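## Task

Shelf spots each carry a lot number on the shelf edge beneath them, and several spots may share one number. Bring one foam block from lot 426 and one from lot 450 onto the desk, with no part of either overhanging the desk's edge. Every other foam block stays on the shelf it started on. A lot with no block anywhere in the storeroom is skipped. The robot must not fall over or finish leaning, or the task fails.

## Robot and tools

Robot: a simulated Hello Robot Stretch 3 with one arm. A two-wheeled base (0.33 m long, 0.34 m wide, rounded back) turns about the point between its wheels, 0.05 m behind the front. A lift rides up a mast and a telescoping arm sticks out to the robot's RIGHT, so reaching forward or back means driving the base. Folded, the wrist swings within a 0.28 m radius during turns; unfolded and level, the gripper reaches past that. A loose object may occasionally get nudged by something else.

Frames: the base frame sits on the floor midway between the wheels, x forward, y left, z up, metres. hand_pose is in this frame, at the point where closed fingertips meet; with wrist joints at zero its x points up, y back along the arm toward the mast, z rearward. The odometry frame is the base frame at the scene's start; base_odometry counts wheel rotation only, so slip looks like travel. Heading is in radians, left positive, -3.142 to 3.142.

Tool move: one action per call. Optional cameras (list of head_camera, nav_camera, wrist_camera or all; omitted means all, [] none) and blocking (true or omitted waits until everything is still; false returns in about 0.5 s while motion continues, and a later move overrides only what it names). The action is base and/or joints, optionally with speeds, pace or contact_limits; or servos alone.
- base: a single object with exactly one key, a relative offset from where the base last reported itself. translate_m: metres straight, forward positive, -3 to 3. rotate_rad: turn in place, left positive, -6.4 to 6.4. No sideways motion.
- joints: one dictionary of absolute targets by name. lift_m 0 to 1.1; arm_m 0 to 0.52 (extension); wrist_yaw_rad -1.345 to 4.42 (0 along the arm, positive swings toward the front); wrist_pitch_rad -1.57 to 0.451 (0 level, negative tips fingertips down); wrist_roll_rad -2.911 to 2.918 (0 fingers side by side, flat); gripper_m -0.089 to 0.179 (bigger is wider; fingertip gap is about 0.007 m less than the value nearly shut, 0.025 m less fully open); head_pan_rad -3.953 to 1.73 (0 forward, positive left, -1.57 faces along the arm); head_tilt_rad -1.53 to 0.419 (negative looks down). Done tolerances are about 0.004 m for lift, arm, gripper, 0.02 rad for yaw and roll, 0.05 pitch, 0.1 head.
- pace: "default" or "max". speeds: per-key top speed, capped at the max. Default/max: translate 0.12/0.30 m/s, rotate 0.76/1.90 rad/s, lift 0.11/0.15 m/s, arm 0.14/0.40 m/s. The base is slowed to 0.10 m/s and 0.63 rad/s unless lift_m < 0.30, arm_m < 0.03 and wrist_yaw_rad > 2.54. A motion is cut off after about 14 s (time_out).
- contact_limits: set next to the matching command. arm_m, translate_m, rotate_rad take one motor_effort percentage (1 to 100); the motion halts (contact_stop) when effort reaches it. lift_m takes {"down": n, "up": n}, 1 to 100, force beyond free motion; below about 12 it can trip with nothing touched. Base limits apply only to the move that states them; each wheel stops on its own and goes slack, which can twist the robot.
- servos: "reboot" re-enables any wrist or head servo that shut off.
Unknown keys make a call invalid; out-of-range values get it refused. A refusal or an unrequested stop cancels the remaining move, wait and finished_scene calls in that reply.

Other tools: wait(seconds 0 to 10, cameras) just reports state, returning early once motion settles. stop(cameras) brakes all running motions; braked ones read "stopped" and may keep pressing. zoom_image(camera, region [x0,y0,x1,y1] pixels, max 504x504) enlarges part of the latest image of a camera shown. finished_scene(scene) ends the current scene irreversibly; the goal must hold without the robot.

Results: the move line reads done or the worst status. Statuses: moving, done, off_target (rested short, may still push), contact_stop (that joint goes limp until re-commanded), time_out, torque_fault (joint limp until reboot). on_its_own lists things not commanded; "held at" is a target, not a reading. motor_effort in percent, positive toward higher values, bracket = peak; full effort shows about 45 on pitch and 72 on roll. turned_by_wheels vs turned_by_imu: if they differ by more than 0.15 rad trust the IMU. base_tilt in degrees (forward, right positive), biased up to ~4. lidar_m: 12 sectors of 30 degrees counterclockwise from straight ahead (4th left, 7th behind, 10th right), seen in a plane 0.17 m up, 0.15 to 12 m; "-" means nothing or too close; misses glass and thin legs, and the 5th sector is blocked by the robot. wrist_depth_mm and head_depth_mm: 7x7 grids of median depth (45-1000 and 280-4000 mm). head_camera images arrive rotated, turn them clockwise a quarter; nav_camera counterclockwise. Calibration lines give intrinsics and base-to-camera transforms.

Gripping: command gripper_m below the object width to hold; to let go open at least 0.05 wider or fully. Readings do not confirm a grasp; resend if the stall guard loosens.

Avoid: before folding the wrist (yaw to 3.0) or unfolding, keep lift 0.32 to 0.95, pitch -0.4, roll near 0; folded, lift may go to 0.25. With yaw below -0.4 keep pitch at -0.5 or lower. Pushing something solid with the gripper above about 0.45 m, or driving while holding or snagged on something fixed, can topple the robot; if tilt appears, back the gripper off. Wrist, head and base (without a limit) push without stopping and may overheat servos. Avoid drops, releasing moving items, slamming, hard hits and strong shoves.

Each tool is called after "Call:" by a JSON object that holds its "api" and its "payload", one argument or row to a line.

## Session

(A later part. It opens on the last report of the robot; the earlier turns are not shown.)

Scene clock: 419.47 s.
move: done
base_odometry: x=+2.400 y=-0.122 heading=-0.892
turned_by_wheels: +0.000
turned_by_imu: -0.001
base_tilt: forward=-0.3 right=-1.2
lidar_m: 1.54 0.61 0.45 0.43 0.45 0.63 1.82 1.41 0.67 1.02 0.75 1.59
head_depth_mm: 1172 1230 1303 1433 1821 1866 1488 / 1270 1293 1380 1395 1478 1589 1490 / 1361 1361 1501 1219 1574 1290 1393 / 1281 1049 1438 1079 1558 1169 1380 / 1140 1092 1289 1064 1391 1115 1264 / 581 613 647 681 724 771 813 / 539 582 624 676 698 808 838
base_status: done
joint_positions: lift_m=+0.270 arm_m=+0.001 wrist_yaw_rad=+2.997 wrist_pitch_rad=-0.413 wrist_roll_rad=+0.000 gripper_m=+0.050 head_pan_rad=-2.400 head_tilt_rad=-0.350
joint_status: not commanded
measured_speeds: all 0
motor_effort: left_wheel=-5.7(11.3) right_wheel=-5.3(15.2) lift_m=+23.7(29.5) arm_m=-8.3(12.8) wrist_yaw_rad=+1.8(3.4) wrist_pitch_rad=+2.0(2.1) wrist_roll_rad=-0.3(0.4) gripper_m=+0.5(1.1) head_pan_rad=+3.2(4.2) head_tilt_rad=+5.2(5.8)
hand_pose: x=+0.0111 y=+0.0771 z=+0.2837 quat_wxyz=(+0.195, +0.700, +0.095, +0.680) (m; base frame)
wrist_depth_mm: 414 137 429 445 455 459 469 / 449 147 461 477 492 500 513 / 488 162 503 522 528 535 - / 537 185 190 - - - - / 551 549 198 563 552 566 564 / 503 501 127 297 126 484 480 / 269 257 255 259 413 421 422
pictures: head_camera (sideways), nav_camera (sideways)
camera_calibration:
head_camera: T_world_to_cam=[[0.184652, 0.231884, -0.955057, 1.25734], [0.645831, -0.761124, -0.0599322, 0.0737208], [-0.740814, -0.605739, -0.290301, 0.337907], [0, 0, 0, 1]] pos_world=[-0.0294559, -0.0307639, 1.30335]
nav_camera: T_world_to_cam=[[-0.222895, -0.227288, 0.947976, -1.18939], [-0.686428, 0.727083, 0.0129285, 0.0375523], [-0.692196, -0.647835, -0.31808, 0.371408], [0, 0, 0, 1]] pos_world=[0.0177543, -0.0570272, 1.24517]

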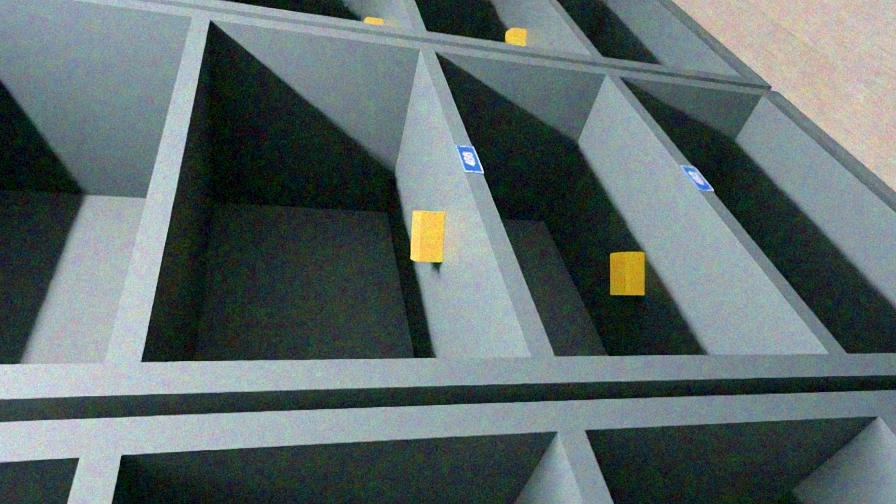

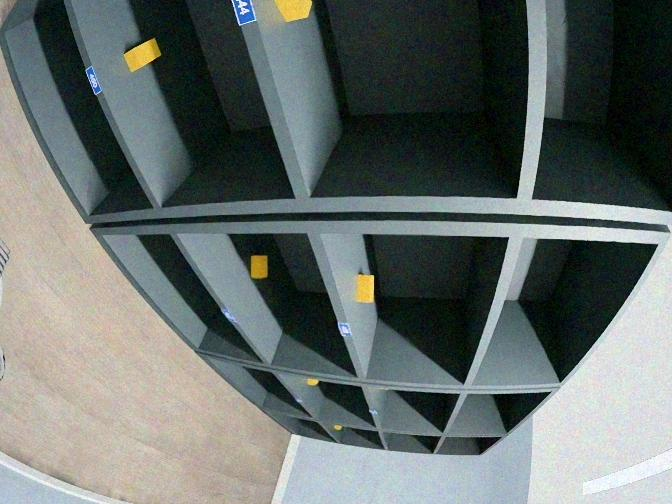

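Call:
{"api": "zoom_image", "payload": {
  "camera": "head_camera",
  "region": [440, 130, 510, 190]
}}

Call:
{"api": "zoom_image", "payload": {
  "camera": "head_camera",
  "region": [670, 150, 730, 210]
}}

Call:
{"api": "zoom_image", "payload": {
  "camera": "nav_camera",
  "region": [70, 0, 320, 120]
}}

Call:
{"api": "move", "payload": {
  "base": {"translate_m": -1.0},
  "cameras": ["head_camera", "nav_camera"]
}}

Scaled by 7.200 from the camera's 896x504 image, which has a finer 1280x720 frame.

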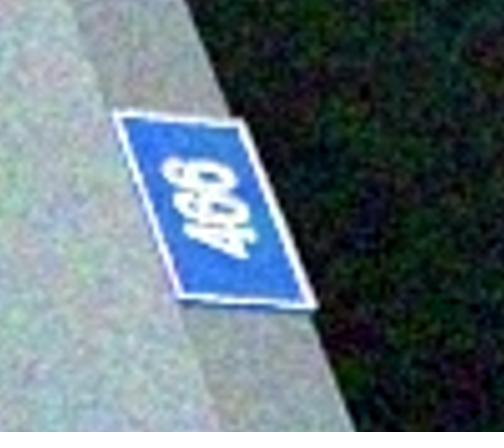

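Scaled by 8.400 from the camera's 896x504 image, which has a finer 1280x720 frame.

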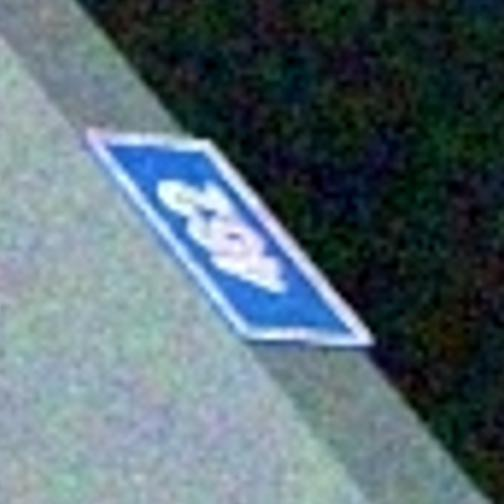

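Scaled by 2.016 from the camera's 672x504 image, which has a finer 792x594 frame.

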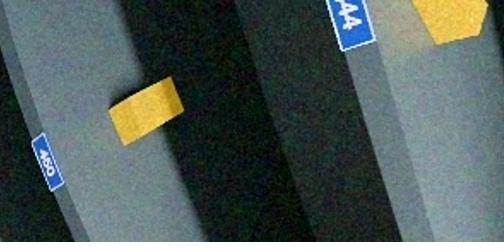

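Scene clock: 435.93 s.
move: done
base_odometry: x=+1.772 y=+0.656 heading=-0.892
turned_by_wheels: +0.000
turned_by_imu: -0.001
base_tilt: forward=-0.3 right=-1.2
lidar_m: 1.65 0.63 0.46 0.45 0.47 0.65 1.88 1.35 0.63 1.01 0.78 0.80
head_depth_mm: 1125 1181 1254 1422 1832 1845 1486 / 1212 1238 1315 1346 1424 1524 1479 / 1309 1328 1430 1220 1514 1291 1393 / 1260 1041 1429 1061 1529 1119 1343 / 1118 1086 1266 1062 1385 1117 963 / 581 708 1134 653 699 751 806 / 524 537 567 596 631 685 745
base_status: done
joint_positions: lift_m=+0.270 arm_m=+0.001 wrist_yaw_rad=+2.997 wrist_pitch_rad=-0.413 wrist_roll_rad=+0.000 gripper_m=+0.050 head_pan_rad=-2.400 head_tilt_rad=-0.350
joint_status: not commanded
measured_speeds: all 0
motor_effort: left_wheel=-6.2(11.3) right_wheel=-5.4(14.8) lift_m=+27.0(27.4) arm_m=-3.8(8.0) wrist_yaw_rad=+0.8(3.9) wrist_pitch_rad=+2.0(2.1) wrist_roll_rad=+0.1(0.3) gripper_m=+0.5(0.9) head_pan_rad=+2.9(3.9) head_tilt_rad=+2.9(4.8)
hand_pose: x=+0.0111 y=+0.0771 z=+0.2837 quat_wxyz=(+0.195, +0.700, +0.095, +0.680) (m; base frame)
wrist_depth_mm: 429 137 445 464 462 473 489 / 462 147 480 492 507 519 529 / 507 162 516 533 540 - - / 543 181 188 - - - 628 / 570 543 198 556 566 570 563 / 501 497 127 298 125 485 483 / 271 256 255 260 416 422 422
pictures: head_camera (sideways), nav_camera (sideways)
camera_calibration:
head_camera: T_world_to_cam=[[0.184652, 0.231884, -0.955057, 1.25734], [0.645831, -0.761124, -0.0599322, 0.0737208], [-0.740814, -0.605739, -0.290301, 0.337907], [0, 0, 0, 1]] pos_world=[-0.0294559, -0.0307639, 1.30335]
nav_camera: T_world_to_cam=[[-0.222895, -0.227288, 0.947976, -1.18939], [-0.686428, 0.727083, 0.0129285, 0.0375523], [-0.692196, -0.647835, -0.31808, 0.371408], [0, 0, 0, 1]] pos_world=[0.0177543, -0.0570272, 1.24517]

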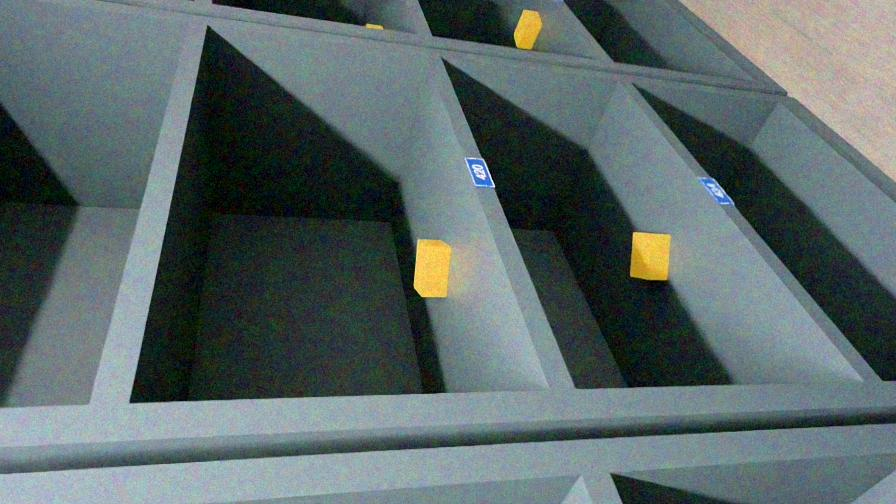

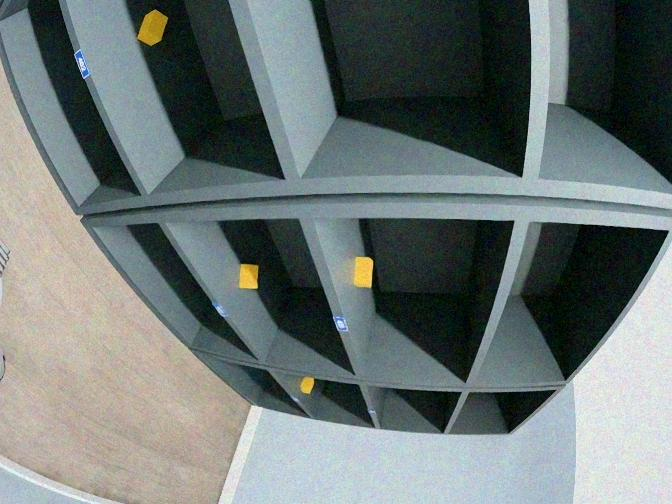

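Call:
{"api": "move", "payload": {
  "base": {"translate_m": 1.05},
  "joints": {"head_pan_rad": -1.57, "head_tilt_rad": -0.6},
  "cameras": ["head_camera"]
}}

Call:
{"api": "zoom_image", "payload": {
  "camera": "head_camera",
  "region": [480, 130, 800, 380]
}}

Scene clock: 456.70 s.
move: done
base_odometry: x=+2.431 y=-0.161 heading=-0.892
turned_by_wheels: +0.000
turned_by_imu: +0.000
base_tilt: forward=-0.3 right=-1.1
lidar_m: 1.49 0.61 0.45 0.43 0.45 0.63 1.81 1.43 0.70 1.02 0.72 1.54
head_depth_mm: 834 914 924 670 1035 914 1069 / 833 916 911 699 1105 904 1169 / 832 913 895 693 1097 923 1160 / 834 915 883 684 1087 920 1156 / 834 916 868 677 1076 914 1145 / 838 920 858 669 1072 913 1148 / 838 920 849 661 1064 906 1142
base_status: done
joint_positions: lift_m=+0.270 arm_m=+0.001 wrist_yaw_rad=+2.997 wrist_pitch_rad=-0.413 wrist_roll_rad=+0.000 gripper_m=+0.050 head_pan_rad=-1.570 head_tilt_rad=-0.600
joint_status: all done
measured_speeds: all 0
motor_effort: left_wheel=+8.7(12.5) right_wheel=+2.0(10.7) lift_m=+27.5(29.9) arm_m=+1.5(3.2) wrist_yaw_rad=+2.1(3.7) wrist_pitch_rad=+2.1(2.2) wrist_roll_rad=+0.1(0.4) gripper_m=+0.3(0.9) head_pan_rad=-3.3(6.2) head_tilt_rad=-2.3(7.9)
hand_pose: x=+0.0111 y=+0.0771 z=+0.2837 quat_wxyz=(+0.195, +0.700, +0.095, +0.680) (m; base frame)
wrist_depth_mm: 413 137 427 442 452 460 468 / 448 148 463 479 493 502 511 / 486 162 501 524 525 533 - / 535 185 190 - - - - / 556 545 198 555 551 570 564 / 494 500 127 297 125 482 483 / 269 256 255 259 413 425 418
pictures: head_camera (sideways)
camera_calibration:
head_camera: T_world_to_cam=[[-0.0467298, 0.520393, -0.852647, 1.12512], [0.9975, -0.0209925, -0.0674808, 0.0813478], [-0.0530158, -0.853669, -0.518111, 0.63016], [0, 0, 0, 1]] pos_world=[0.00484055, -0.0458469, 1.29131]

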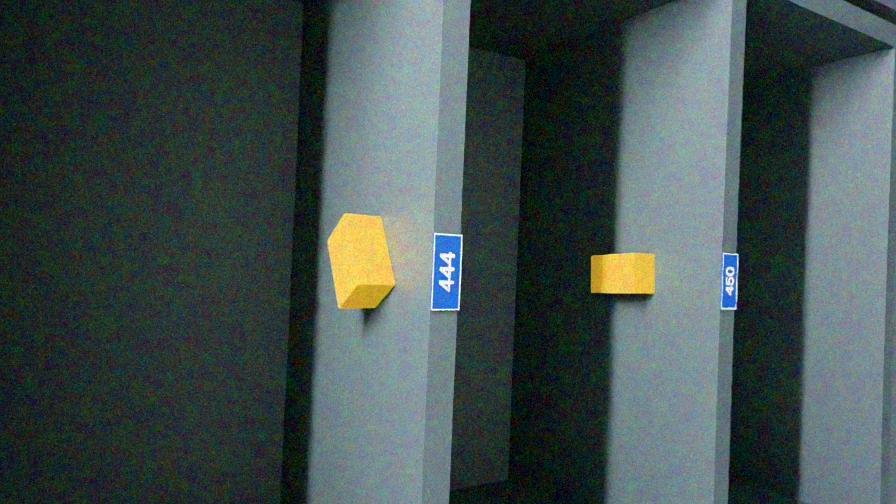

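Scaled by 1.575 from the camera's 896x504 image, which has a finer 1280x720 frame.

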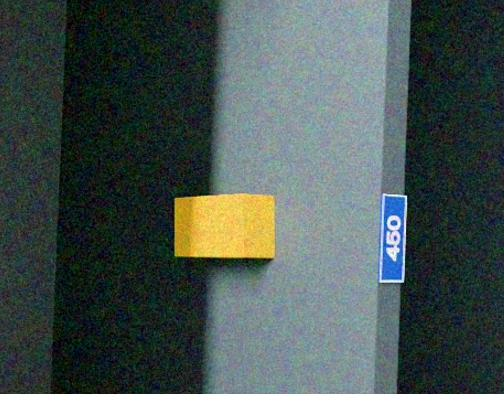

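Call:
{"api": "move", "payload": {
  "base": {"translate_m": 0.03},
  "joints": {"lift_m": 0.5, "wrist_pitch_rad": -0.4},
  "cameras": []
}}

Call:
{"api": "move", "payload": {
  "joints": {"wrist_yaw_rad": 0.0},
  "cameras": []
}}

Call:
{"api": "move", "payload": {
  "joints": {"wrist_pitch_rad": -0.2, "gripper_m": 0.179, "lift_m": 0.53},
  "cameras": ["wrist_camera"]
}}

Call:
{"api": "zoom_image", "payload": {
  "camera": "wrist_camera",
  "region": [240, 40, 440, 160]
}}

Scene clock: 473.20 s.
move: done
base_odometry: x=+2.450 y=-0.184 heading=-0.892
turned_by_wheels: +0.000
turned_by_imu: +0.000
base_tilt: forward=-0.4 right=-1.3
lidar_m: 1.46 0.60 0.45 0.43 0.45 0.63 1.81 1.43 0.72 1.02 0.70 1.51
head_depth_mm: 835 914 927 670 1071 911 1118 / 833 919 911 698 1102 908 1169 / 831 915 900 690 1092 931 1160 / 837 914 883 683 1092 922 1149 / 836 920 872 678 1078 915 1153 / 835 918 854 670 1070 911 1146 / 838 923 844 660 1058 905 1125
base_status: done
joint_positions: lift_m=+0.500 arm_m=+0.001 wrist_yaw_rad=+2.997 wrist_pitch_rad=-0.414 wrist_roll_rad=+0.000 gripper_m=+0.050 head_pan_rad=-1.570 head_tilt_rad=-0.600
joint_status: all done
measured_speeds: all 0
motor_effort: left_wheel=+7.5(11.7) right_wheel=+2.5(7.4) lift_m=+29.7(31.8) arm_m=+3.7(4.1) wrist_yaw_rad=+2.6(3.4) wrist_pitch_rad=+2.1(4.7) wrist_roll_rad=-0.2(0.3) gripper_m=+0.0(0.9) head_pan_rad=-3.2(3.6) head_tilt_rad=-0.8(2.1)
hand_pose: x=+0.0111 y=+0.0771 z=+0.5137 quat_wxyz=(+0.195, +0.700, +0.095, +0.680) (m; base frame)
wrist_depth_mm: 413 137 426 438 449 459 469 / 446 147 463 476 489 503 509 / 490 162 498 526 523 536 - / 529 181 189 - - - - / - - 196 - 148 - - / - - 127 695 124 735 729 / 676 99 280 664 640 661 670
pictures: none
No camera images: "cameras" was empty.

Scene clock: 475.70 s.
move: done
base_odometry: x=+2.450 y=-0.184 heading=-0.892
turned_by_wheels: +0.000
turned_by_imu: +0.000
base_tilt: forward=-0.4 right=-1.2
lidar_m: 1.46 0.60 0.45 0.43 0.45 0.63 1.80 1.43 0.72 1.02 0.70 1.51
head_depth_mm: 833 912 925 671 1069 913 1116 / 834 915 914 700 1101 903 1168 / 834 914 898 693 1097 931 1161 / 832 916 880 686 1084 923 1156 / 833 917 869 677 1080 916 1147 / 838 919 857 669 1078 913 1144 / 837 920 844 660 1064 903 1125
base_status: not commanded
joint_positions: lift_m=+0.500 arm_m=+0.001 wrist_yaw_rad=+0.003 wrist_pitch_rad=-0.414 wrist_roll_rad=+0.000 gripper_m=+0.050 head_pan_rad=-1.570 head_tilt_rad=-0.600
joint_status: all done
measured_speeds: all 0
motor_effort: left_wheel=+7.3(8.1) right_wheel=+1.7(2.8) lift_m=+29.3(29.9) arm_m=+4.1(5.1) wrist_yaw_rad=-3.1(6.1) wrist_pitch_rad=+2.1(2.1) wrist_roll_rad=+0.2(0.3) gripper_m=+0.5(0.8) head_pan_rad=-2.9(3.5) head_tilt_rad=+0.6(1.2)
hand_pose: x=-0.0208 y=-0.3705 z=+0.5137 quat_wxyz=(+0.693, +0.146, -0.691, -0.144) (m; base frame)
wrist_depth_mm: - - - - - - - / - - - 328 325 320 318 / - - - - - - - / - - - - - 875 - / - 812 - - 148 777 - / 780 674 126 - 124 - - / 676 99 - - - - 583
pictures: none
No camera images: "cameras" was empty.

Scene clock: 477.53 s.
move: done
base_odometry: x=+2.450 y=-0.184 heading=-0.892
turned_by_wheels: +0.000
turned_by_imu: +0.000
base_tilt: forward=-0.2 right=-1.2
lidar_m: 1.46 0.61 0.45 0.43 0.45 0.63 1.81 1.44 0.72 1.03 0.70 1.51
head_depth_mm: 829 917 923 670 1072 913 1112 / 832 917 911 696 1110 909 1169 / 835 916 897 692 1093 929 1162 / 833 915 885 685 1088 923 1158 / 833 920 871 678 1080 915 1148 / 838 918 859 669 1071 912 1143 / 838 921 846 661 1058 904 1132
base_status: not commanded
joint_positions: lift_m=+0.530 arm_m=+0.001 wrist_yaw_rad=+0.003 wrist_pitch_rad=-0.223 wrist_roll_rad=+0.000 gripper_m=+0.179 head_pan_rad=-1.570 head_tilt_rad=-0.600
joint_status: all done
measured_speeds: all 0
motor_effort: left_wheel=+7.6(8.3) right_wheel=+2.6(2.9) lift_m=+29.6(32.6) arm_m=+5.5(5.9) wrist_yaw_rad=-2.8(4.4) wrist_pitch_rad=+3.8(5.3) wrist_roll_rad=+0.1(0.3) gripper_m=+0.8(83.8) head_pan_rad=-2.8(3.9) head_tilt_rad=+0.5(1.4)
hand_pose: x=-0.0208 y=-0.3901 z=+0.5885 quat_wxyz=(+0.703, +0.080, -0.702, -0.078) (m; base frame)
wrist_depth_mm: - - - - - - - / - - - - - - - / - - - - - - - / - - - - - - - / - 142 - - - - - / - 140 - - - - - / - - - - - - 105
pictures: wrist_camera
camera_calibration:
wrist_camera: T_world_to_cam=[[-0.99887, -0.0440927, -0.0177625, -0.0208764], [-0.00200107, 0.412335, -0.91103, 0.729546], [0.0474939, -0.909965, -0.411957, 0.0546728], [0, 0, 0, 1]] pos_world=[-0.0219896, -0.251988, 0.686791]

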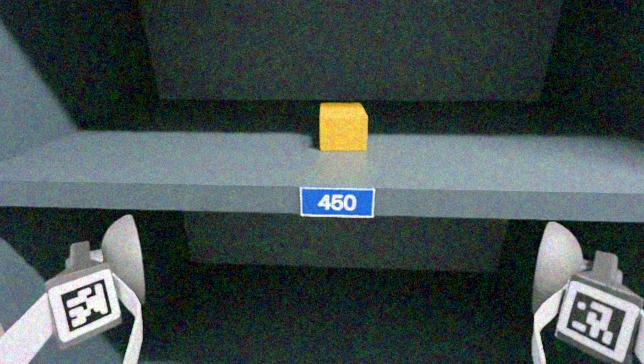

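Scaled by 2.520.

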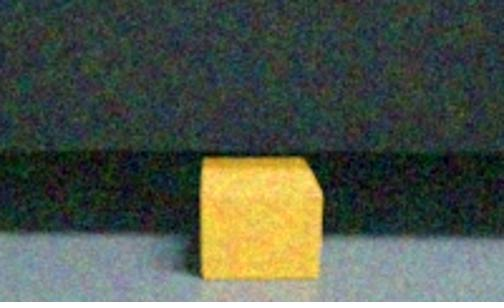

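Call:
{"api": "move", "payload": {
  "joints": {"arm_m": 0.3},
  "cameras": ["wrist_camera"]
}}

Scene clock: 484.17 s.
move: done
base_odometry: x=+2.450 y=-0.184 heading=-0.892
turned_by_wheels: +0.000
turned_by_imu: +0.000
base_tilt: forward=-0.4 right=-1.1
lidar_m: 1.46 0.61 0.45 0.43 0.45 0.63 1.81 1.43 0.72 1.02 0.70 1.51
head_depth_mm: 832 917 924 670 1077 913 1116 / 831 912 911 697 1107 912 1144 / 836 918 900 692 1099 660 614 / 834 918 883 682 1088 713 1107 / 835 921 871 678 1081 912 1151 / 835 920 859 668 1070 911 1143 / 840 919 848 661 1064 908 1129
base_status: not commanded
joint_positions: lift_m=+0.530 arm_m=+0.300 wrist_yaw_rad=+0.003 wrist_pitch_rad=-0.222 wrist_roll_rad=+0.000 gripper_m=+0.179 head_pan_rad=-1.570 head_tilt_rad=-0.600
joint_status: all done
measured_speeds: all 0
motor_effort: left_wheel=+7.5(8.1) right_wheel=+2.2(3.0) lift_m=+26.7(29.6) arm_m=+13.0(14.4) wrist_yaw_rad=-3.0(4.4) wrist_pitch_rad=+3.7(3.9) wrist_roll_rad=-0.2(0.3) gripper_m=+0.3(1.1) head_pan_rad=-3.3(3.5) head_tilt_rad=+2.2(3.7)
hand_pose: x=-0.0208 y=-0.6896 z=+0.5887 quat_wxyz=(+0.703, +0.080, -0.702, -0.078) (m; base frame)
wrist_depth_mm: - - - - - - - / - - - - - - - / - - - - - - - / - - - - - - - / 294 264 276 - 273 273 273 / 118 144 222 171 210 219 218 / 174 185 185 178 184 183 105
pictures: wrist_camera
camera_calibration:
wrist_camera: T_world_to_cam=[[-0.998874, -0.0440155, -0.0176949, -0.0340816], [-0.00200098, 0.411761, -0.91129, 0.85286], [0.047397, -0.910228, -0.411385, -0.218311], [0, 0, 0, 1]] pos_world=[-0.0219894, -0.551387, 0.68679]

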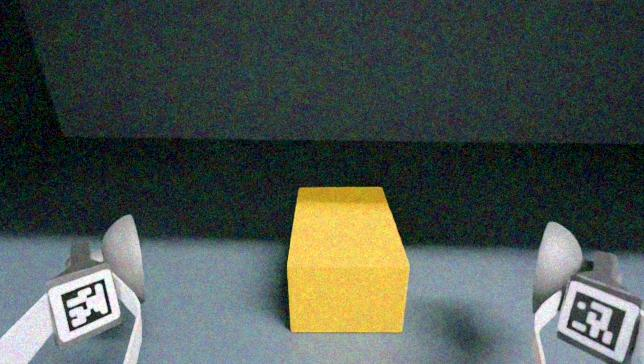

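Call:
{"api": "move", "payload": {
  "joints": {"lift_m": 0.507},
  "cameras": []
}}

Call:
{"api": "move", "payload": {
  "joints": {"arm_m": 0.35},
  "contact_limits": {"arm_m": 32},
  "cameras": ["wrist_camera"]
}}

Scene clock: 489.80 s.
move: done
base_odometry: x=+2.450 y=-0.184 heading=-0.892
turned_by_wheels: +0.000
turned_by_imu: +0.000
base_tilt: forward=-0.4 right=-1.1
lidar_m: 1.46 0.61 0.45 0.43 0.45 0.63 1.81 1.43 0.72 1.02 0.70 1.51
head_depth_mm: 833 914 927 668 1075 911 1118 / 831 913 911 698 1106 906 1158 / 832 914 899 691 1096 876 591 / 835 915 886 683 1092 731 1103 / 834 921 872 677 1080 918 1145 / 837 921 856 669 1071 913 1143 / 839 922 845 663 1064 906 1122
base_status: not commanded
joint_positions: lift_m=+0.507 arm_m=+0.300 wrist_yaw_rad=+0.003 wrist_pitch_rad=-0.222 wrist_roll_rad=+0.000 gripper_m=+0.179 head_pan_rad=-1.570 head_tilt_rad=-0.600
joint_status: all done
measured_speeds: all 0
motor_effort: left_wheel=+7.6(8.0) right_wheel=+1.9(2.8) lift_m=+23.6(24.6) arm_m=+12.4(13.4) wrist_yaw_rad=-2.7(4.3) wrist_pitch_rad=+3.6(3.7) wrist_roll_rad=+0.1(0.3) gripper_m=+0.3(1.1) head_pan_rad=-2.7(3.3) head_tilt_rad=+3.8(4.1)
hand_pose: x=-0.0208 y=-0.6896 z=+0.5657 quat_wxyz=(+0.703, +0.080, -0.702, -0.078) (m; base frame)
wrist_depth_mm: - - - - - - - / - - - - - - - / - - - - - - - / 294 293 293 - 309 306 305 / 238 224 235 163 213 232 243 / 123 174 188 171 179 186 - / 148 157 157 156 156 156 107
pictures: none
No camera images: "cameras" was empty.

Scene clock: 491.27 s.
move: done
base_odometry: x=+2.450 y=-0.184 heading=-0.892
turned_by_wheels: +0.000
turned_by_imu: +0.000
base_tilt: forward=-0.4 right=-1.2
lidar_m: 1.46 0.61 0.45 0.43 0.45 0.63 1.80 1.44 0.72 1.02 0.70 1.50
head_depth_mm: 833 914 926 671 1074 910 1118 / 832 916 907 697 1106 905 1171 / 834 913 899 694 1098 677 576 / 830 918 885 683 1087 704 1157 / 836 920 874 677 1081 919 1143 / 835 917 857 670 1071 912 1151 / 834 918 847 663 1061 907 1125
base_status: not commanded
joint_positions: lift_m=+0.507 arm_m=+0.350 wrist_yaw_rad=+0.003 wrist_pitch_rad=-0.222 wrist_roll_rad=+0.000 gripper_m=+0.179 head_pan_rad=-1.570 head_tilt_rad=-0.600
joint_status: all done
measured_speeds: all 0
motor_effort: left_wheel=+7.4(7.9) right_wheel=+2.4(3.2) lift_m=+24.2(25.3) arm_m=+12.4(14.4) wrist_yaw_rad=-2.9(4.6) wrist_pitch_rad=+3.6(3.7) wrist_roll_rad=+0.0(0.3) gripper_m=+0.7(1.1) head_pan_rad=-3.0(3.4) head_tilt_rad=+3.3(4.2)
contact_limits: arm_m 32 (drawing in: default 31, maximum 55; extending or still: default 39, maximum 69)
hand_pose: x=-0.0208 y=-0.7396 z=+0.5657 quat_wxyz=(+0.703, +0.080, -0.702, -0.078) (m; base frame)
wrist_depth_mm: - 398 394 391 386 381 373 / - - - - 398 398 391 / - - - - - - - / 295 293 292 - 309 308 304 / 247 223 234 152 212 231 242 / 123 174 187 122 126 186 - / 147 157 157 119 121 155 107
pictures: wrist_camera
camera_calibration:
wrist_camera: T_world_to_cam=[[-0.998874, -0.044019, -0.017685, -0.036698], [-0.00200083, 0.411557, -0.911382, 0.852427], [0.0473965, -0.91032, -0.411182, -0.273474], [0, 0, 0, 1]] pos_world=[-0.0219894, -0.601387, 0.66379]

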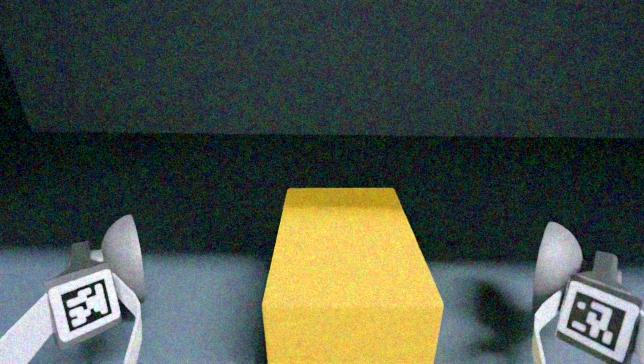

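Call:
{"api": "move", "payload": {
  "joints": {"gripper_m": 0.022},
  "cameras": []
}}

Call:
{"api": "move", "payload": {
  "joints": {"lift_m": 0.56},
  "speeds": {"lift_m": 0.05},
  "cameras": ["wrist_camera"]
}}

Call:
{"api": "move", "payload": {
  "joints": {"arm_m": 0.0},
  "speeds": {"arm_m": 0.1},
  "cameras": ["wrist_camera"]
}}

Scene clock: 499.87 s.
move: done
base_odometry: x=+2.450 y=-0.184 heading=-0.892
turned_by_wheels: +0.000
turned_by_imu: +0.000
base_tilt: forward=-0.3 right=-1.1
lidar_m: 1.46 0.61 0.45 0.43 0.45 0.63 1.81 1.43 0.72 1.02 0.70 1.51
head_depth_mm: 832 917 929 670 1073 914 1116 / 834 912 911 697 1110 905 1172 / 837 913 898 691 1099 681 575 / 834 915 885 683 1088 705 1155 / 835 917 873 677 1080 917 1155 / 837 921 858 668 1069 911 1147 / 836 922 849 661 1062 903 1128
base_status: not commanded
joint_positions: lift_m=+0.507 arm_m=+0.350 wrist_yaw_rad=+0.003 wrist_pitch_rad=-0.222 wrist_roll_rad=+0.000 gripper_m=+0.023 head_pan_rad=-1.570 head_tilt_rad=-0.600
joint_status: all done
measured_speeds: all 0
motor_effort: left_wheel=+7.5(8.1) right_wheel=+2.2(2.6) lift_m=+27.8(28.4) arm_m=+1.4(5.9) wrist_yaw_rad=-2.2(4.1) wrist_pitch_rad=+3.6(3.8) wrist_roll_rad=+0.1(0.3) gripper_m=-18.8(93.5) head_pan_rad=-2.8(3.7) head_tilt_rad=+3.3(3.9)
contact_limits: arm_m 32 (drawing in: default 31, maximum 55; extending or still: default 39, maximum 69)
hand_pose: x=-0.0209 y=-0.7396 z=+0.5658 quat_wxyz=(+0.703, +0.079, -0.702, -0.078) (m; base frame)
wrist_depth_mm: - 397 398 389 385 379 372 / - - - - 398 397 392 / - - - - - - - / 294 292 294 - 308 306 306 / 236 236 156 152 156 232 232 / 189 189 128 122 126 186 186 / 163 98 147 127 126 146 155
pictures: none
No camera images: "cameras" was empty.

Scene clock: 501.47 s.
move: done
base_odometry: x=+2.450 y=-0.184 heading=-0.892
turned_by_wheels: +0.000
turned_by_imu: +0.000
base_tilt: forward=-0.4 right=-1.1
lidar_m: 1.46 0.61 0.45 0.43 0.45 0.63 1.81 1.43 0.72 1.02 0.70 1.51
head_depth_mm: 831 912 923 671 1076 910 1117 / 834 917 913 696 1107 908 1143 / 832 915 896 693 1095 636 1084 / 834 918 885 682 1009 669 1159 / 835 917 869 678 1082 919 1149 / 835 918 855 670 1071 913 1147 / 840 920 843 660 1065 904 1128
base_status: not commanded
joint_positions: lift_m=+0.560 arm_m=+0.350 wrist_yaw_rad=+0.002 wrist_pitch_rad=-0.222 wrist_roll_rad=+0.000 gripper_m=+0.023 head_pan_rad=-1.570 head_tilt_rad=-0.600
joint_status: all done
measured_speeds: all 0
motor_effort: left_wheel=+6.4(7.8) right_wheel=+1.2(2.1) lift_m=+29.6(31.9) arm_m=-1.9(2.2) wrist_yaw_rad=-2.3(3.9) wrist_pitch_rad=+3.6(3.7) wrist_roll_rad=+0.1(0.3) gripper_m=-16.6(18.7) head_pan_rad=-3.1(3.3) head_tilt_rad=+3.1(3.8)
contact_limits: arm_m 32 (drawing in: default 31, maximum 55; extending or still: default 39, maximum 69)
hand_pose: x=-0.0210 y=-0.7396 z=+0.6188 quat_wxyz=(+0.703, +0.079, -0.702, -0.078) (m; base frame)
wrist_depth_mm: - 397 396 391 384 381 373 / - - - - 400 393 394 / - - - - - - - / - - - - - - - / 317 316 152 154 153 312 310 / 266 266 130 129 126 261 262 / 223 103 207 136 206 212 219
pictures: wrist_camera
camera_calibration:
wrist_camera: T_world_to_cam=[[-0.998917, -0.043043, -0.0176683, -0.0352838], [-0.00159399, 0.411169, -0.911558, 0.900722], [0.0465008, -0.910543, -0.410792, -0.252069], [0, 0, 0, 1]] pos_world=[-0.0220884, -0.601387, 0.716889]

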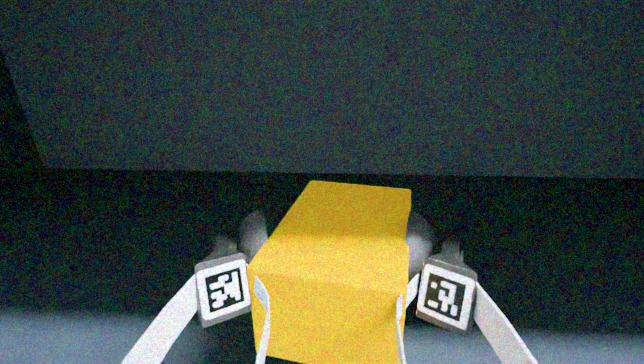

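Scene clock: 505.97 s.
move: done
base_odometry: x=+2.450 y=-0.184 heading=-0.892
turned_by_wheels: +0.000
turned_by_imu: +0.000
base_tilt: forward=-0.3 right=-1.3
lidar_m: 1.46 0.61 0.45 0.43 0.45 0.63 1.80 1.43 0.72 1.02 0.70 1.51
head_depth_mm: 833 912 924 670 1068 910 1118 / 831 914 910 697 1102 906 1169 / 834 915 898 694 1096 930 1163 / 837 916 887 685 1085 921 633 / 834 918 873 676 1081 919 1125 / 836 912 861 669 1073 910 1147 / 839 918 845 661 1060 906 1120
base_status: not commanded
joint_positions: lift_m=+0.560 arm_m=+0.001 wrist_yaw_rad=+0.002 wrist_pitch_rad=-0.222 wrist_roll_rad=+0.000 gripper_m=+0.023 head_pan_rad=-1.570 head_tilt_rad=-0.600
joint_status: all done
measured_speeds: all 0
motor_effort: left_wheel=+6.7(7.2) right_wheel=+1.2(2.3) lift_m=+24.4(29.8) arm_m=-12.1(14.0) wrist_yaw_rad=-2.6(4.2) wrist_pitch_rad=+3.5(3.7) wrist_roll_rad=+0.1(0.3) gripper_m=-16.6(17.1) head_pan_rad=-2.4(3.3) head_tilt_rad=+3.2(3.6)
hand_pose: x=-0.0210 y=-0.3902 z=+0.6188 quat_wxyz=(+0.703, +0.079, -0.702, -0.078) (m; base frame)
wrist_depth_mm: - - - - - - - / - - - - - - - / - - - - - - - / - - - - - - - / - - 152 153 147 - - / - - 130 129 126 787 - / - 94 130 136 130 118 -
pictures: wrist_camera
camera_calibration:
wrist_camera: T_world_to_cam=[[-0.998917, -0.043043, -0.0176683, -0.0202446], [-0.00159399, 0.411169, -0.911558, 0.75706], [0.0465008, -0.910543, -0.410792, 0.0660747], [0, 0, 0, 1]] pos_world=[-0.0220884, -0.251987, 0.716889]

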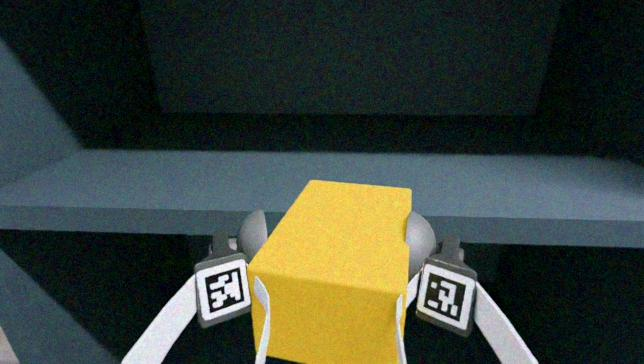

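Call:
{"api": "move", "payload": {
  "base": {"translate_m": 0.82},
  "joints": {"lift_m": 0.85},
  "cameras": []
}}

Call:
{"api": "move", "payload": {
  "base": {"rotate_rad": 1.571},
  "cameras": ["wrist_camera"]
}}

Call:
{"api": "move", "payload": {
  "base": {"translate_m": -1.0},
  "cameras": []
}}

Call:
{"api": "move", "payload": {
  "base": {"translate_m": -1.0},
  "cameras": []
}}

Call:
{"api": "move", "payload": {
  "base": {"rotate_rad": -1.571},
  "cameras": ["wrist_camera"]
}}

Call:
{"api": "move", "payload": {
  "base": {"translate_m": -1.2},
  "cameras": ["head_camera", "wrist_camera"]
}}

Scene clock: 534.83 s.
move: done
base_odometry: x=+2.965 y=-0.823 heading=-0.892
turned_by_wheels: +0.000
turned_by_imu: +0.001
base_tilt: forward=-0.3 right=-1.1
lidar_m: 0.65 0.59 0.44 0.42 0.44 0.61 1.76 1.38 0.69 2.38 0.90 0.67
head_depth_mm: 2770 2910 3187 1042 1019 999 983 / 2740 2969 3240 2494 1812 1403 - / 2745 3021 3257 2466 1856 463 325 / 2766 3001 3226 2425 1853 298 300 / 2761 3060 3255 2404 1842 1423 1218 / 2571 2652 2764 2335 1821 1456 1213 / 1761 1812 1847 1887 1743 1447 1214
base_status: done
joint_positions: lift_m=+0.850 arm_m=+0.001 wrist_yaw_rad=+0.002 wrist_pitch_rad=-0.222 wrist_roll_rad=+0.000 gripper_m=+0.023 head_pan_rad=-1.570 head_tilt_rad=-0.600
joint_status: all done
measured_speeds: all 0
motor_effort: left_wheel=+3.7(12.0) right_wheel=+6.9(11.0) lift_m=+27.9(33.4) arm_m=-11.7(13.1) wrist_yaw_rad=-2.2(3.7) wrist_pitch_rad=+3.5(3.7) wrist_roll_rad=-0.1(0.3) gripper_m=-16.4(17.0) head_pan_rad=-2.7(3.3) head_tilt_rad=+1.6(3.1)
hand_pose: x=-0.0210 y=-0.3902 z=+0.9088 quat_wxyz=(+0.703, +0.079, -0.702, -0.078) (m; base frame)
wrist_depth_mm: - - - - - - - / - - - - - - - / - - - - - - - / - - - - - - - / - - 158 153 153 - - / - - 130 129 126 - - / - - 148 136 133 108 -
pictures: none
No camera images: "cameras" was empty.

Scene clock: 538.43 s.
move: done
base_odometry: x=+2.965 y=-0.823 heading=+0.678
turned_by_wheels: +1.571
turned_by_imu: +1.545
base_tilt: forward=-0.2 right=-1.2
lidar_m: 0.42 0.44 0.60 1.65 1.47 0.70 2.53 0.92 0.68 0.65 0.60 0.44
head_depth_mm: 517 569 631 710 815 949 1046 / 517 567 630 709 811 945 - / 517 567 629 710 794 467 325 / 517 567 631 711 782 299 300 / 517 567 629 710 809 946 1127 / 517 568 630 709 806 944 1129 / 516 567 630 708 809 945 1127
base_status: done
joint_positions: lift_m=+0.850 arm_m=+0.001 wrist_yaw_rad=+0.002 wrist_pitch_rad=-0.222 wrist_roll_rad=+0.000 gripper_m=+0.023 head_pan_rad=-1.570 head_tilt_rad=-0.600
joint_status: not commanded
measured_speeds: all 0
motor_effort: left_wheel=-8.4(12.8) right_wheel=+9.0(12.2) lift_m=+27.2(28.4) arm_m=-12.7(12.9) wrist_yaw_rad=-1.2(3.5) wrist_pitch_rad=+3.6(3.7) wrist_roll_rad=-0.1(0.4) gripper_m=-15.9(17.1) head_pan_rad=-3.1(3.1) head_tilt_rad=+1.8(2.5)
hand_pose: x=-0.0210 y=-0.3902 z=+0.9088 quat_wxyz=(+0.703, +0.079, -0.702, -0.078) (m; base frame)
wrist_depth_mm: - - - - - - - / - - - - - - - / - - - - - - - / - - - - - - - / - - 152 153 148 - - / 503 - 130 129 126 - - / 502 95 130 136 129 108 -
pictures: wrist_camera
camera_calibration:
wrist_camera: T_world_to_cam=[[-0.998917, -0.043043, -0.0176683, -0.0151208], [-0.00159399, 0.411169, -0.911558, 1.02141], [0.0465008, -0.910543, -0.410792, 0.185204], [0, 0, 0, 1]] pos_world=[-0.0220884, -0.251987, 1.00689]

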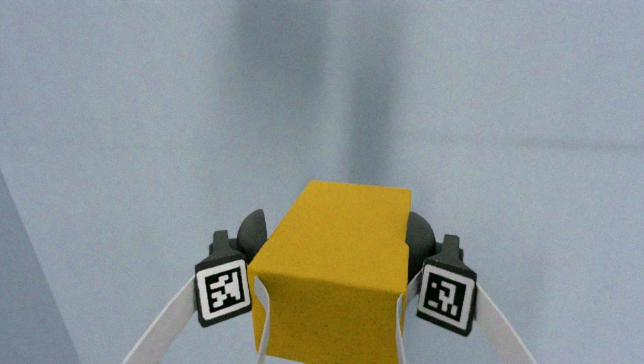

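Scene clock: 549.57 s.
move: done
base_odometry: x=+2.186 y=-1.450 heading=+0.678
turned_by_wheels: +0.000
turned_by_imu: -0.001
base_tilt: forward=-0.4 right=-1.3
lidar_m: 1.41 0.52 0.38 0.37 2.71 2.02 2.33 0.92 0.67 0.65 0.67 0.93
head_depth_mm: 516 566 631 709 813 944 1043 / 515 568 630 708 810 946 - / 516 566 630 709 793 467 325 / 517 566 630 708 778 299 300 / 514 567 629 708 808 941 1129 / 517 565 629 709 811 943 1123 / 516 568 630 705 809 942 1122
base_status: done
joint_positions: lift_m=+0.850 arm_m=+0.001 wrist_yaw_rad=+0.002 wrist_pitch_rad=-0.222 wrist_roll_rad=+0.000 gripper_m=+0.023 head_pan_rad=-1.570 head_tilt_rad=-0.600
joint_status: not commanded
measured_speeds: all 0
motor_effort: left_wheel=-7.0(13.0) right_wheel=-3.6(11.6) lift_m=+25.2(27.7) arm_m=-11.8(12.8) wrist_yaw_rad=-2.6(4.2) wrist_pitch_rad=+3.6(3.7) wrist_roll_rad=+0.0(0.5) gripper_m=-16.5(17.1) head_pan_rad=-2.5(3.4) head_tilt_rad=+1.0(2.3)
hand_pose: x=-0.0210 y=-0.3902 z=+0.9088 quat_wxyz=(+0.703, +0.079, -0.702, -0.078) (m; base frame)
wrist_depth_mm: - - - - - - - / - - - - - - - / - - - - - - - / - - - - - - - / - - 152 153 148 - - / - - 130 129 126 - - / - 94 130 136 129 108 -
pictures: none
No camera images: "cameras" was empty.

Scene clock: 560.70 s.
move: done
base_odometry: x=+1.408 y=-2.078 heading=+0.678
turned_by_wheels: +0.000
turned_by_imu: -0.001
base_tilt: forward=-0.4 right=-1.3
lidar_m: 1.43 1.01 1.34 3.59 1.91 1.15 1.34 0.92 0.67 0.65 0.67 0.92
head_depth_mm: 516 566 629 706 810 945 1038 / 516 566 629 708 808 947 - / 514 566 628 708 792 467 325 / 515 566 628 706 774 299 300 / 514 566 629 708 808 940 1125 / 515 564 630 706 807 942 1128 / 514 566 627 706 806 937 1125
base_status: done
joint_positions: lift_m=+0.850 arm_m=+0.001 wrist_yaw_rad=+0.002 wrist_pitch_rad=-0.222 wrist_roll_rad=+0.000 gripper_m=+0.023 head_pan_rad=-1.570 head_tilt_rad=-0.600
joint_status: not commanded
measured_speeds: all 0
motor_effort: left_wheel=-3.6(12.4) right_wheel=-8.8(11.9) lift_m=+23.4(25.1) arm_m=-10.6(11.9) wrist_yaw_rad=-3.3(3.7) wrist_pitch_rad=+3.6(3.7) wrist_roll_rad=-0.2(0.3) gripper_m=-16.6(17.0) head_pan_rad=-2.1(3.1) head_tilt_rad=+0.5(1.6)
hand_pose: x=-0.0210 y=-0.3902 z=+0.9088 quat_wxyz=(+0.703, +0.079, -0.702, -0.078) (m; base frame)
wrist_depth_mm: - - - - - - - / - - - - - - - / - - - - - - - / - - - - - - - / - - 152 153 147 - - / - - 130 129 126 - - / - 95 130 136 129 108 -
pictures: none
No camera images: "cameras" was empty.

Scene clock: 564.30 s.
move: done
base_odometry: x=+1.408 y=-2.078 heading=-0.892
turned_by_wheels: -1.571
turned_by_imu: -1.546
base_tilt: forward=-0.3 right=-1.2
lidar_m: 0.65 0.68 0.93 1.38 1.11 1.36 3.61 1.48 1.15 1.34 0.90 0.67
head_depth_mm: 1099 1209 1344 1514 1692 1490 1340 / 1101 1209 1346 1511 1687 1484 - / 1102 1210 1342 1513 1675 468 325 / 1106 1213 1347 1518 1654 299 300 / 1107 1216 1353 1508 1693 1416 1216 / 1105 1220 1352 1510 1690 1464 1214 / 1112 1212 1354 1517 1681 1448 1213
base_status: done
joint_positions: lift_m=+0.850 arm_m=+0.001 wrist_yaw_rad=+0.002 wrist_pitch_rad=-0.222 wrist_roll_rad=+0.000 gripper_m=+0.023 head_pan_rad=-1.570 head_tilt_rad=-0.600
joint_status: not commanded
measured_speeds: all 0
motor_effort: left_wheel=+7.5(11.7) right_wheel=-10.5(13.7) lift_m=+24.3(25.0) arm_m=-12.2(13.1) wrist_yaw_rad=-2.8(3.6) wrist_pitch_rad=+3.5(3.7) wrist_roll_rad=+0.1(0.5) gripper_m=-16.5(16.8) head_pan_rad=-2.4(3.0) head_tilt_rad=-0.4(0.9)
hand_pose: x=-0.0210 y=-0.3902 z=+0.9088 quat_wxyz=(+0.703, +0.079, -0.702, -0.078) (m; base frame)
wrist_depth_mm: - - - - - - - / - - - - - - - / - - - - - - - / - - - - - - - / - - 156 153 153 - - / - - 130 129 126 - - / - - 147 136 133 - -
pictures: wrist_camera
camera_calibration:
wrist_camera: T_world_to_cam=[[-0.998917, -0.043043, -0.0176683, -0.0151208], [-0.00159399, 0.411169, -0.911558, 1.02141], [0.0465008, -0.910543, -0.410792, 0.185204], [0, 0, 0, 1]] pos_world=[-0.0220884, -0.251987, 1.00689]

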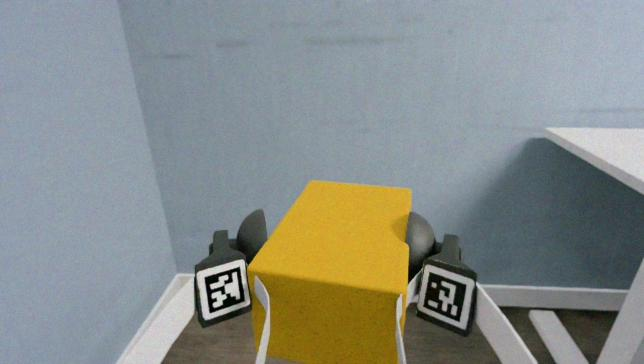

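Scene clock: 577.43 s.
move: done
base_odometry: x=+0.654 y=-1.144 heading=-0.892
turned_by_wheels: +0.000
turned_by_imu: +0.000
base_tilt: forward=-0.2 right=-1.1
lidar_m: 1.83 1.91 0.99 0.96 1.00 1.38 2.44 1.83 0.71 0.84 0.97 1.90
head_depth_mm: 1088 1189 1327 1132 842 1374 1339 / 1089 1199 1323 1124 837 1377 - / 1090 1193 1319 1105 833 466 325 / 1095 1197 1324 1099 825 299 300 / 1088 1199 1324 1089 819 1382 1222 / 1086 1197 1333 1082 811 1420 1212 / 1093 1198 1324 1066 808 1334 1211
base_status: done
joint_positions: lift_m=+0.850 arm_m=+0.001 wrist_yaw_rad=+0.002 wrist_pitch_rad=-0.222 wrist_roll_rad=+0.000 gripper_m=+0.023 head_pan_rad=-1.570 head_tilt_rad=-0.600
joint_status: not commanded
measured_speeds: all 0
motor_effort: left_wheel=-5.6(9.8) right_wheel=-5.9(15.9) lift_m=+25.2(25.6) arm_m=-6.7(12.0) wrist_yaw_rad=-2.2(3.7) wrist_pitch_rad=+3.6(3.7) wrist_roll_rad=+0.0(0.4) gripper_m=-16.7(17.1) head_pan_rad=-2.0(2.9) head_tilt_rad=-1.0(1.8)
hand_pose: x=-0.0210 y=-0.3902 z=+0.9088 quat_wxyz=(+0.703, +0.079, -0.702, -0.078) (m; base frame)
wrist_depth_mm: - - - - - - - / - - - - - - - / - - - - - - - / - - - - - - - / - - 152 153 148 - - / - - 129 129 126 - - / - 103 148 136 131 108 -
pictures: head_camera (sideways), wrist_camera
camera_calibration:
head_camera: T_world_to_cam=[[-0.0466967, 0.519967, -0.852909, 1.12544], [0.997501, -0.0210425, -0.0674416, 0.0812946], [-0.0530148, -0.853927, -0.517685, 0.629597], [0, 0, 0, 1]] pos_world=[0.00484066, -0.045849, 1.29131]
wrist_camera: T_world_to_cam=[[-0.998917, -0.043043, -0.0176683, -0.0151208], [-0.00159399, 0.411169, -0.911558, 1.02141], [0.0465008, -0.910543, -0.410792, 0.185204], [0, 0, 0, 1]] pos_world=[-0.0220884, -0.251987, 1.00689]

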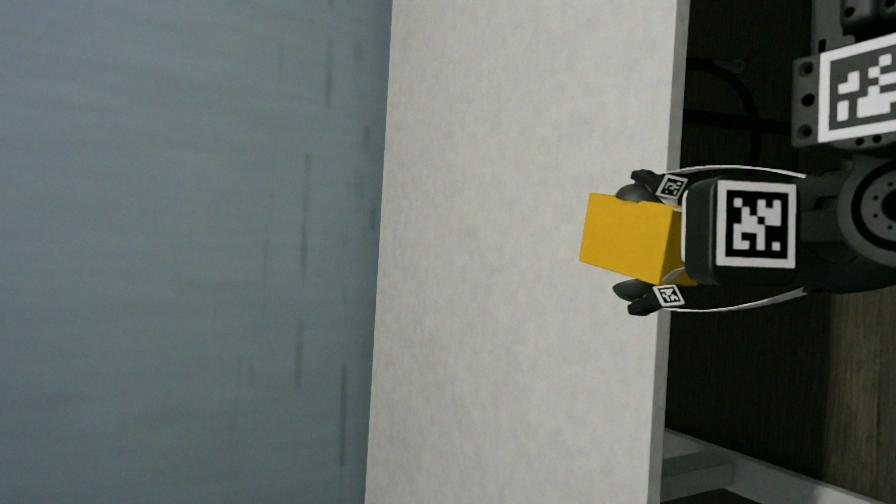

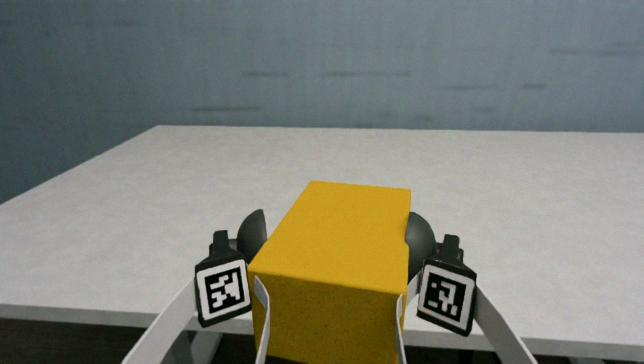

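Call:
{"api": "move", "payload": {
  "joints": {"arm_m": 0.28},
  "cameras": []
}}

Call:
{"api": "move", "payload": {
  "joints": {"lift_m": 0.725},
  "cameras": []
}}

Call:
{"api": "move", "payload": {
  "joints": {"lift_m": 0.696},
  "speeds": {"lift_m": 0.03},
  "contact_limits": {"lift_m": {"down": 13}},
  "cameras": ["head_camera", "wrist_camera"]
}}

Scene clock: 591.17 s.
move: done
base_odometry: x=+0.654 y=-1.144 heading=-0.892
turned_by_wheels: +0.000
turned_by_imu: +0.000
base_tilt: forward=-0.2 right=-1.3
lidar_m: 1.84 1.91 0.99 0.96 1.00 1.38 2.43 1.83 0.71 0.84 0.97 1.90
head_depth_mm: 1085 1198 1324 1133 360 288 - / 1089 1189 1325 1078 359 1039 1215 / 1084 1194 1326 442 446 1400 1231 / 1091 1199 1327 536 510 1358 1229 / 1095 1195 1331 1093 816 1379 1224 / 1091 1192 1323 1081 808 1414 1213 / 1090 1200 1317 1072 808 1331 1208
base_status: not commanded
joint_positions: lift_m=+0.850 arm_m=+0.280 wrist_yaw_rad=+0.002 wrist_pitch_rad=-0.222 wrist_roll_rad=+0.000 gripper_m=+0.023 head_pan_rad=-1.570 head_tilt_rad=-0.600
joint_status: all done
measured_speeds: all 0
motor_effort: left_wheel=-5.8(6.3) right_wheel=-5.2(6.4) lift_m=+25.3(25.9) arm_m=+12.0(14.6) wrist_yaw_rad=-2.1(3.6) wrist_pitch_rad=+3.6(3.7) wrist_roll_rad=+0.0(0.3) gripper_m=-16.3(17.0) head_pan_rad=-1.7(2.5) head_tilt_rad=-1.8(2.2)
hand_pose: x=-0.0210 y=-0.6696 z=+0.9088 quat_wxyz=(+0.703, +0.079, -0.702, -0.078) (m; base frame)
wrist_depth_mm: - - - - - - - / - - - - - - - / - - - - - - - / - - - - - - - / - - 152 154 148 - - / - - 130 129 126 - - / - 94 130 136 129 108 -
pictures: none
No camera images: "cameras" was empty.

Scene clock: 593.13 s.
move: done
base_odometry: x=+0.654 y=-1.144 heading=-0.892
turned_by_wheels: +0.000
turned_by_imu: +0.000
base_tilt: forward=-0.2 right=-1.2
lidar_m: 1.83 1.92 0.99 0.96 1.00 1.38 2.44 1.82 0.71 0.85 0.97 1.90
head_depth_mm: 1086 1191 1327 1136 842 1362 1218 / 1087 1193 1325 1121 836 409 353 / 1089 1194 1328 1113 511 508 1239 / 1088 1195 1334 1099 596 1280 1228 / 1087 1194 1337 1089 813 1385 1228 / 1091 1196 1326 1076 811 1417 1216 / 1094 1203 1315 1068 803 1329 1207
base_status: not commanded
joint_positions: lift_m=+0.725 arm_m=+0.280 wrist_yaw_rad=+0.002 wrist_pitch_rad=-0.222 wrist_roll_rad=+0.000 gripper_m=+0.023 head_pan_rad=-1.570 head_tilt_rad=-0.600
joint_status: all done
measured_speeds: all 0
motor_effort: left_wheel=-5.6(6.3) right_wheel=-5.9(6.3) lift_m=+24.2(26.9) arm_m=+7.6(12.4) wrist_yaw_rad=-2.1(3.2) wrist_pitch_rad=+3.6(3.7) wrist_roll_rad=+0.1(0.3) gripper_m=-16.1(16.9) head_pan_rad=-1.6(2.5) head_tilt_rad=-0.9(2.4)
hand_pose: x=-0.0210 y=-0.6696 z=+0.7838 quat_wxyz=(+0.703, +0.079, -0.702, -0.078) (m; base frame)
wrist_depth_mm: - - - - - - - / - - - - - - - / - - - - - - - / - - - - - - - / - - 151 153 148 - - / - - 130 129 126 - - / - 94 130 136 129 108 -
pictures: none
No camera images: "cameras" was empty.

Scene clock: 594.53 s.
move: done
base_odometry: x=+0.654 y=-1.144 heading=-0.892
turned_by_wheels: +0.000
turned_by_imu: +0.000
base_tilt: forward=-0.4 right=-1.3
lidar_m: 1.84 1.91 0.99 0.96 1.00 1.38 2.44 1.83 0.71 0.84 0.97 1.89
head_depth_mm: 1084 1196 1328 1139 841 1367 1244 / 1084 1199 1326 1125 834 460 375 / 1090 1189 1322 1116 802 520 1232 / 1086 1195 1325 1103 619 711 1229 / 1089 1199 1330 1086 814 1384 1224 / 1092 1202 1337 1078 810 1413 1218 / 1095 1200 1316 1068 804 1328 1216
base_status: not commanded
joint_positions: lift_m=+0.696 arm_m=+0.280 wrist_yaw_rad=+0.002 wrist_pitch_rad=-0.222 wrist_roll_rad=+0.000 gripper_m=+0.023 head_pan_rad=-1.570 head_tilt_rad=-0.600
joint_status: all done
measured_speeds: all 0
motor_effort: left_wheel=-5.6(6.2) right_wheel=-5.1(6.4) lift_m=+24.5(27.0) arm_m=+5.4(8.6) wrist_yaw_rad=-2.1(3.4) wrist_pitch_rad=+3.6(3.7) wrist_roll_rad=+0.0(0.3) gripper_m=-16.1(16.9) head_pan_rad=-2.1(2.5) head_tilt_rad=-1.8(2.6)
contact_limits: lift_m down 13 (down: maximum 72; up: maximum 65)
hand_pose: x=-0.0210 y=-0.6696 z=+0.7548 quat_wxyz=(+0.703, +0.079, -0.702, -0.078) (m; base frame)
wrist_depth_mm: - - - - - - - / - - - - - - - / - - - - - - - / - - - - - - - / - - 152 153 148 - - / - - 130 129 126 - - / - 94 130 136 129 108 -
pictures: head_camera (sideways), wrist_camera
camera_calibration:
head_camera: T_world_to_cam=[[-0.0466967, 0.519967, -0.852909, 1.12544], [0.997501, -0.0210425, -0.0674416, 0.0812946], [-0.0530148, -0.853927, -0.517685, 0.629597], [0, 0, 0, 1]] pos_world=[0.00484066, -0.045849, 1.29131]
wrist_camera: T_world_to_cam=[[-0.998917, -0.043043, -0.0176683, -0.0298679], [-0.00159399, 0.411169, -0.911558, 0.995912], [0.0465008, -0.910543, -0.410792, -0.132463], [0, 0, 0, 1]] pos_world=[-0.0220884, -0.531387, 0.852889]

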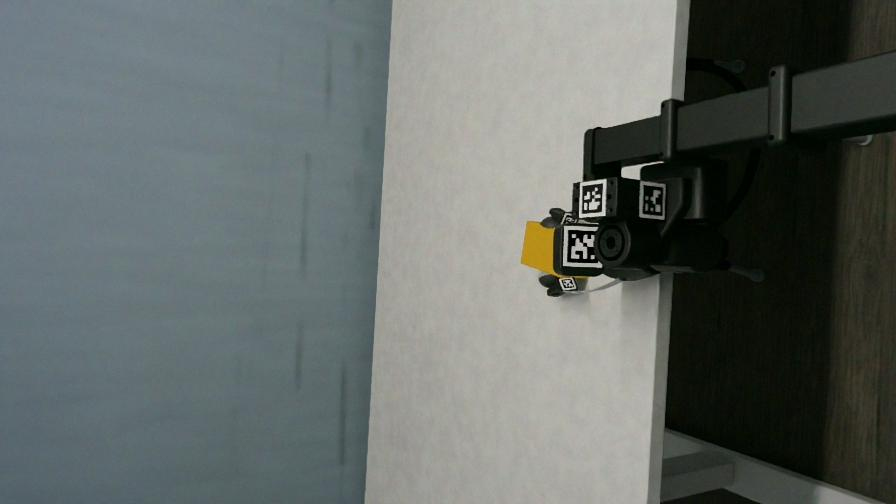

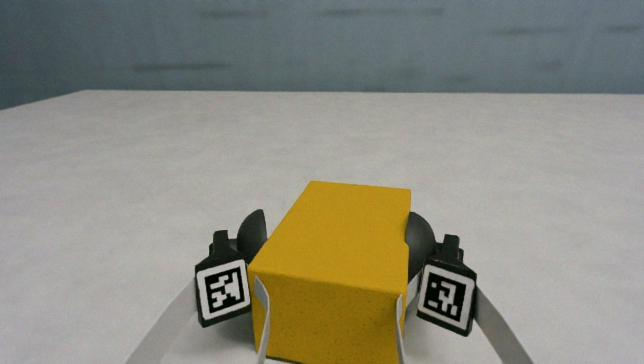

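No contact yet; go further slowly.

Call:
{"api": "move", "payload": {
  "joints": {"lift_m": 0.682},
  "speeds": {"lift_m": 0.02},
  "contact_limits": {"lift_m": {"down": 13}},
  "cameras": ["wrist_camera"]
}}

Scene clock: 599.23 s.
move: done
base_odometry: x=+0.654 y=-1.144 heading=-0.892
turned_by_wheels: +0.000
turned_by_imu: +0.000
base_tilt: forward=-0.3 right=-1.2
lidar_m: 1.84 1.91 0.99 0.96 1.00 1.38 2.44 1.83 0.71 0.85 0.97 1.89
head_depth_mm: 1083 1197 1321 1131 841 1373 1247 / 1087 1188 1322 1126 836 503 385 / 1090 1200 1327 1113 829 523 1208 / 1092 1194 1323 1105 786 558 1231 / 1090 1195 1329 1095 815 1385 1221 / 1090 1196 1329 1075 811 1408 1220 / 1095 1203 1321 1068 807 1334 1212
base_status: not commanded
joint_positions: lift_m=+0.682 arm_m=+0.280 wrist_yaw_rad=+0.002 wrist_pitch_rad=-0.179 wrist_roll_rad=+0.000 gripper_m=+0.023 head_pan_rad=-1.570 head_tilt_rad=-0.600
joint_status: all done
measured_speeds: all 0
motor_effort: left_wheel=-5.2(6.1) right_wheel=-5.9(6.3) lift_m=+22.9(25.3) arm_m=-3.0(3.4) wrist_yaw_rad=-1.1(2.9) wrist_pitch_rad=-4.3(4.5) wrist_roll_rad=+0.0(0.3) gripper_m=-16.4(16.9) head_pan_rad=-1.8(2.4) head_tilt_rad=-2.0(2.4)
contact_limits: lift_m down 13 (down: maximum 72; up: maximum 65)
hand_pose: x=-0.0211 y=-0.6728 z=+0.7514 quat_wxyz=(+0.705, +0.064, -0.704, -0.063) (m; base frame)
wrist_depth_mm: - - - - - - - / - - - - - - - / - - - - - - - / - - - - - - - / - - 152 153 147 - - / - - 130 129 125 - - / - 94 - 134 129 108 -
pictures: wrist_camera
camera_calibration:
wrist_camera: T_world_to_cam=[[-0.998927, -0.0434973, -0.0159237, -0.0317109], [-0.00138887, 0.371744, -0.928334, 0.980194], [0.0462995, -0.927316, -0.371405, -0.177696], [0, 0, 0, 1]] pos_world=[-0.0220883, -0.530541, 0.843445]

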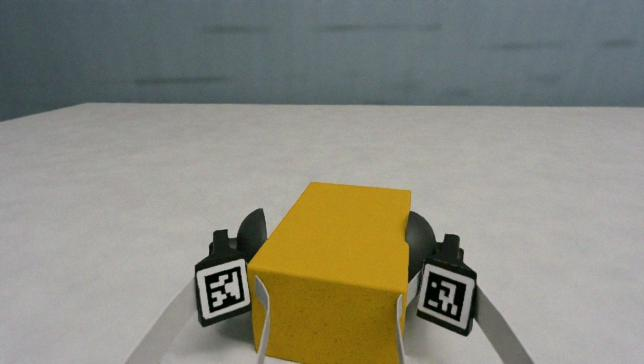

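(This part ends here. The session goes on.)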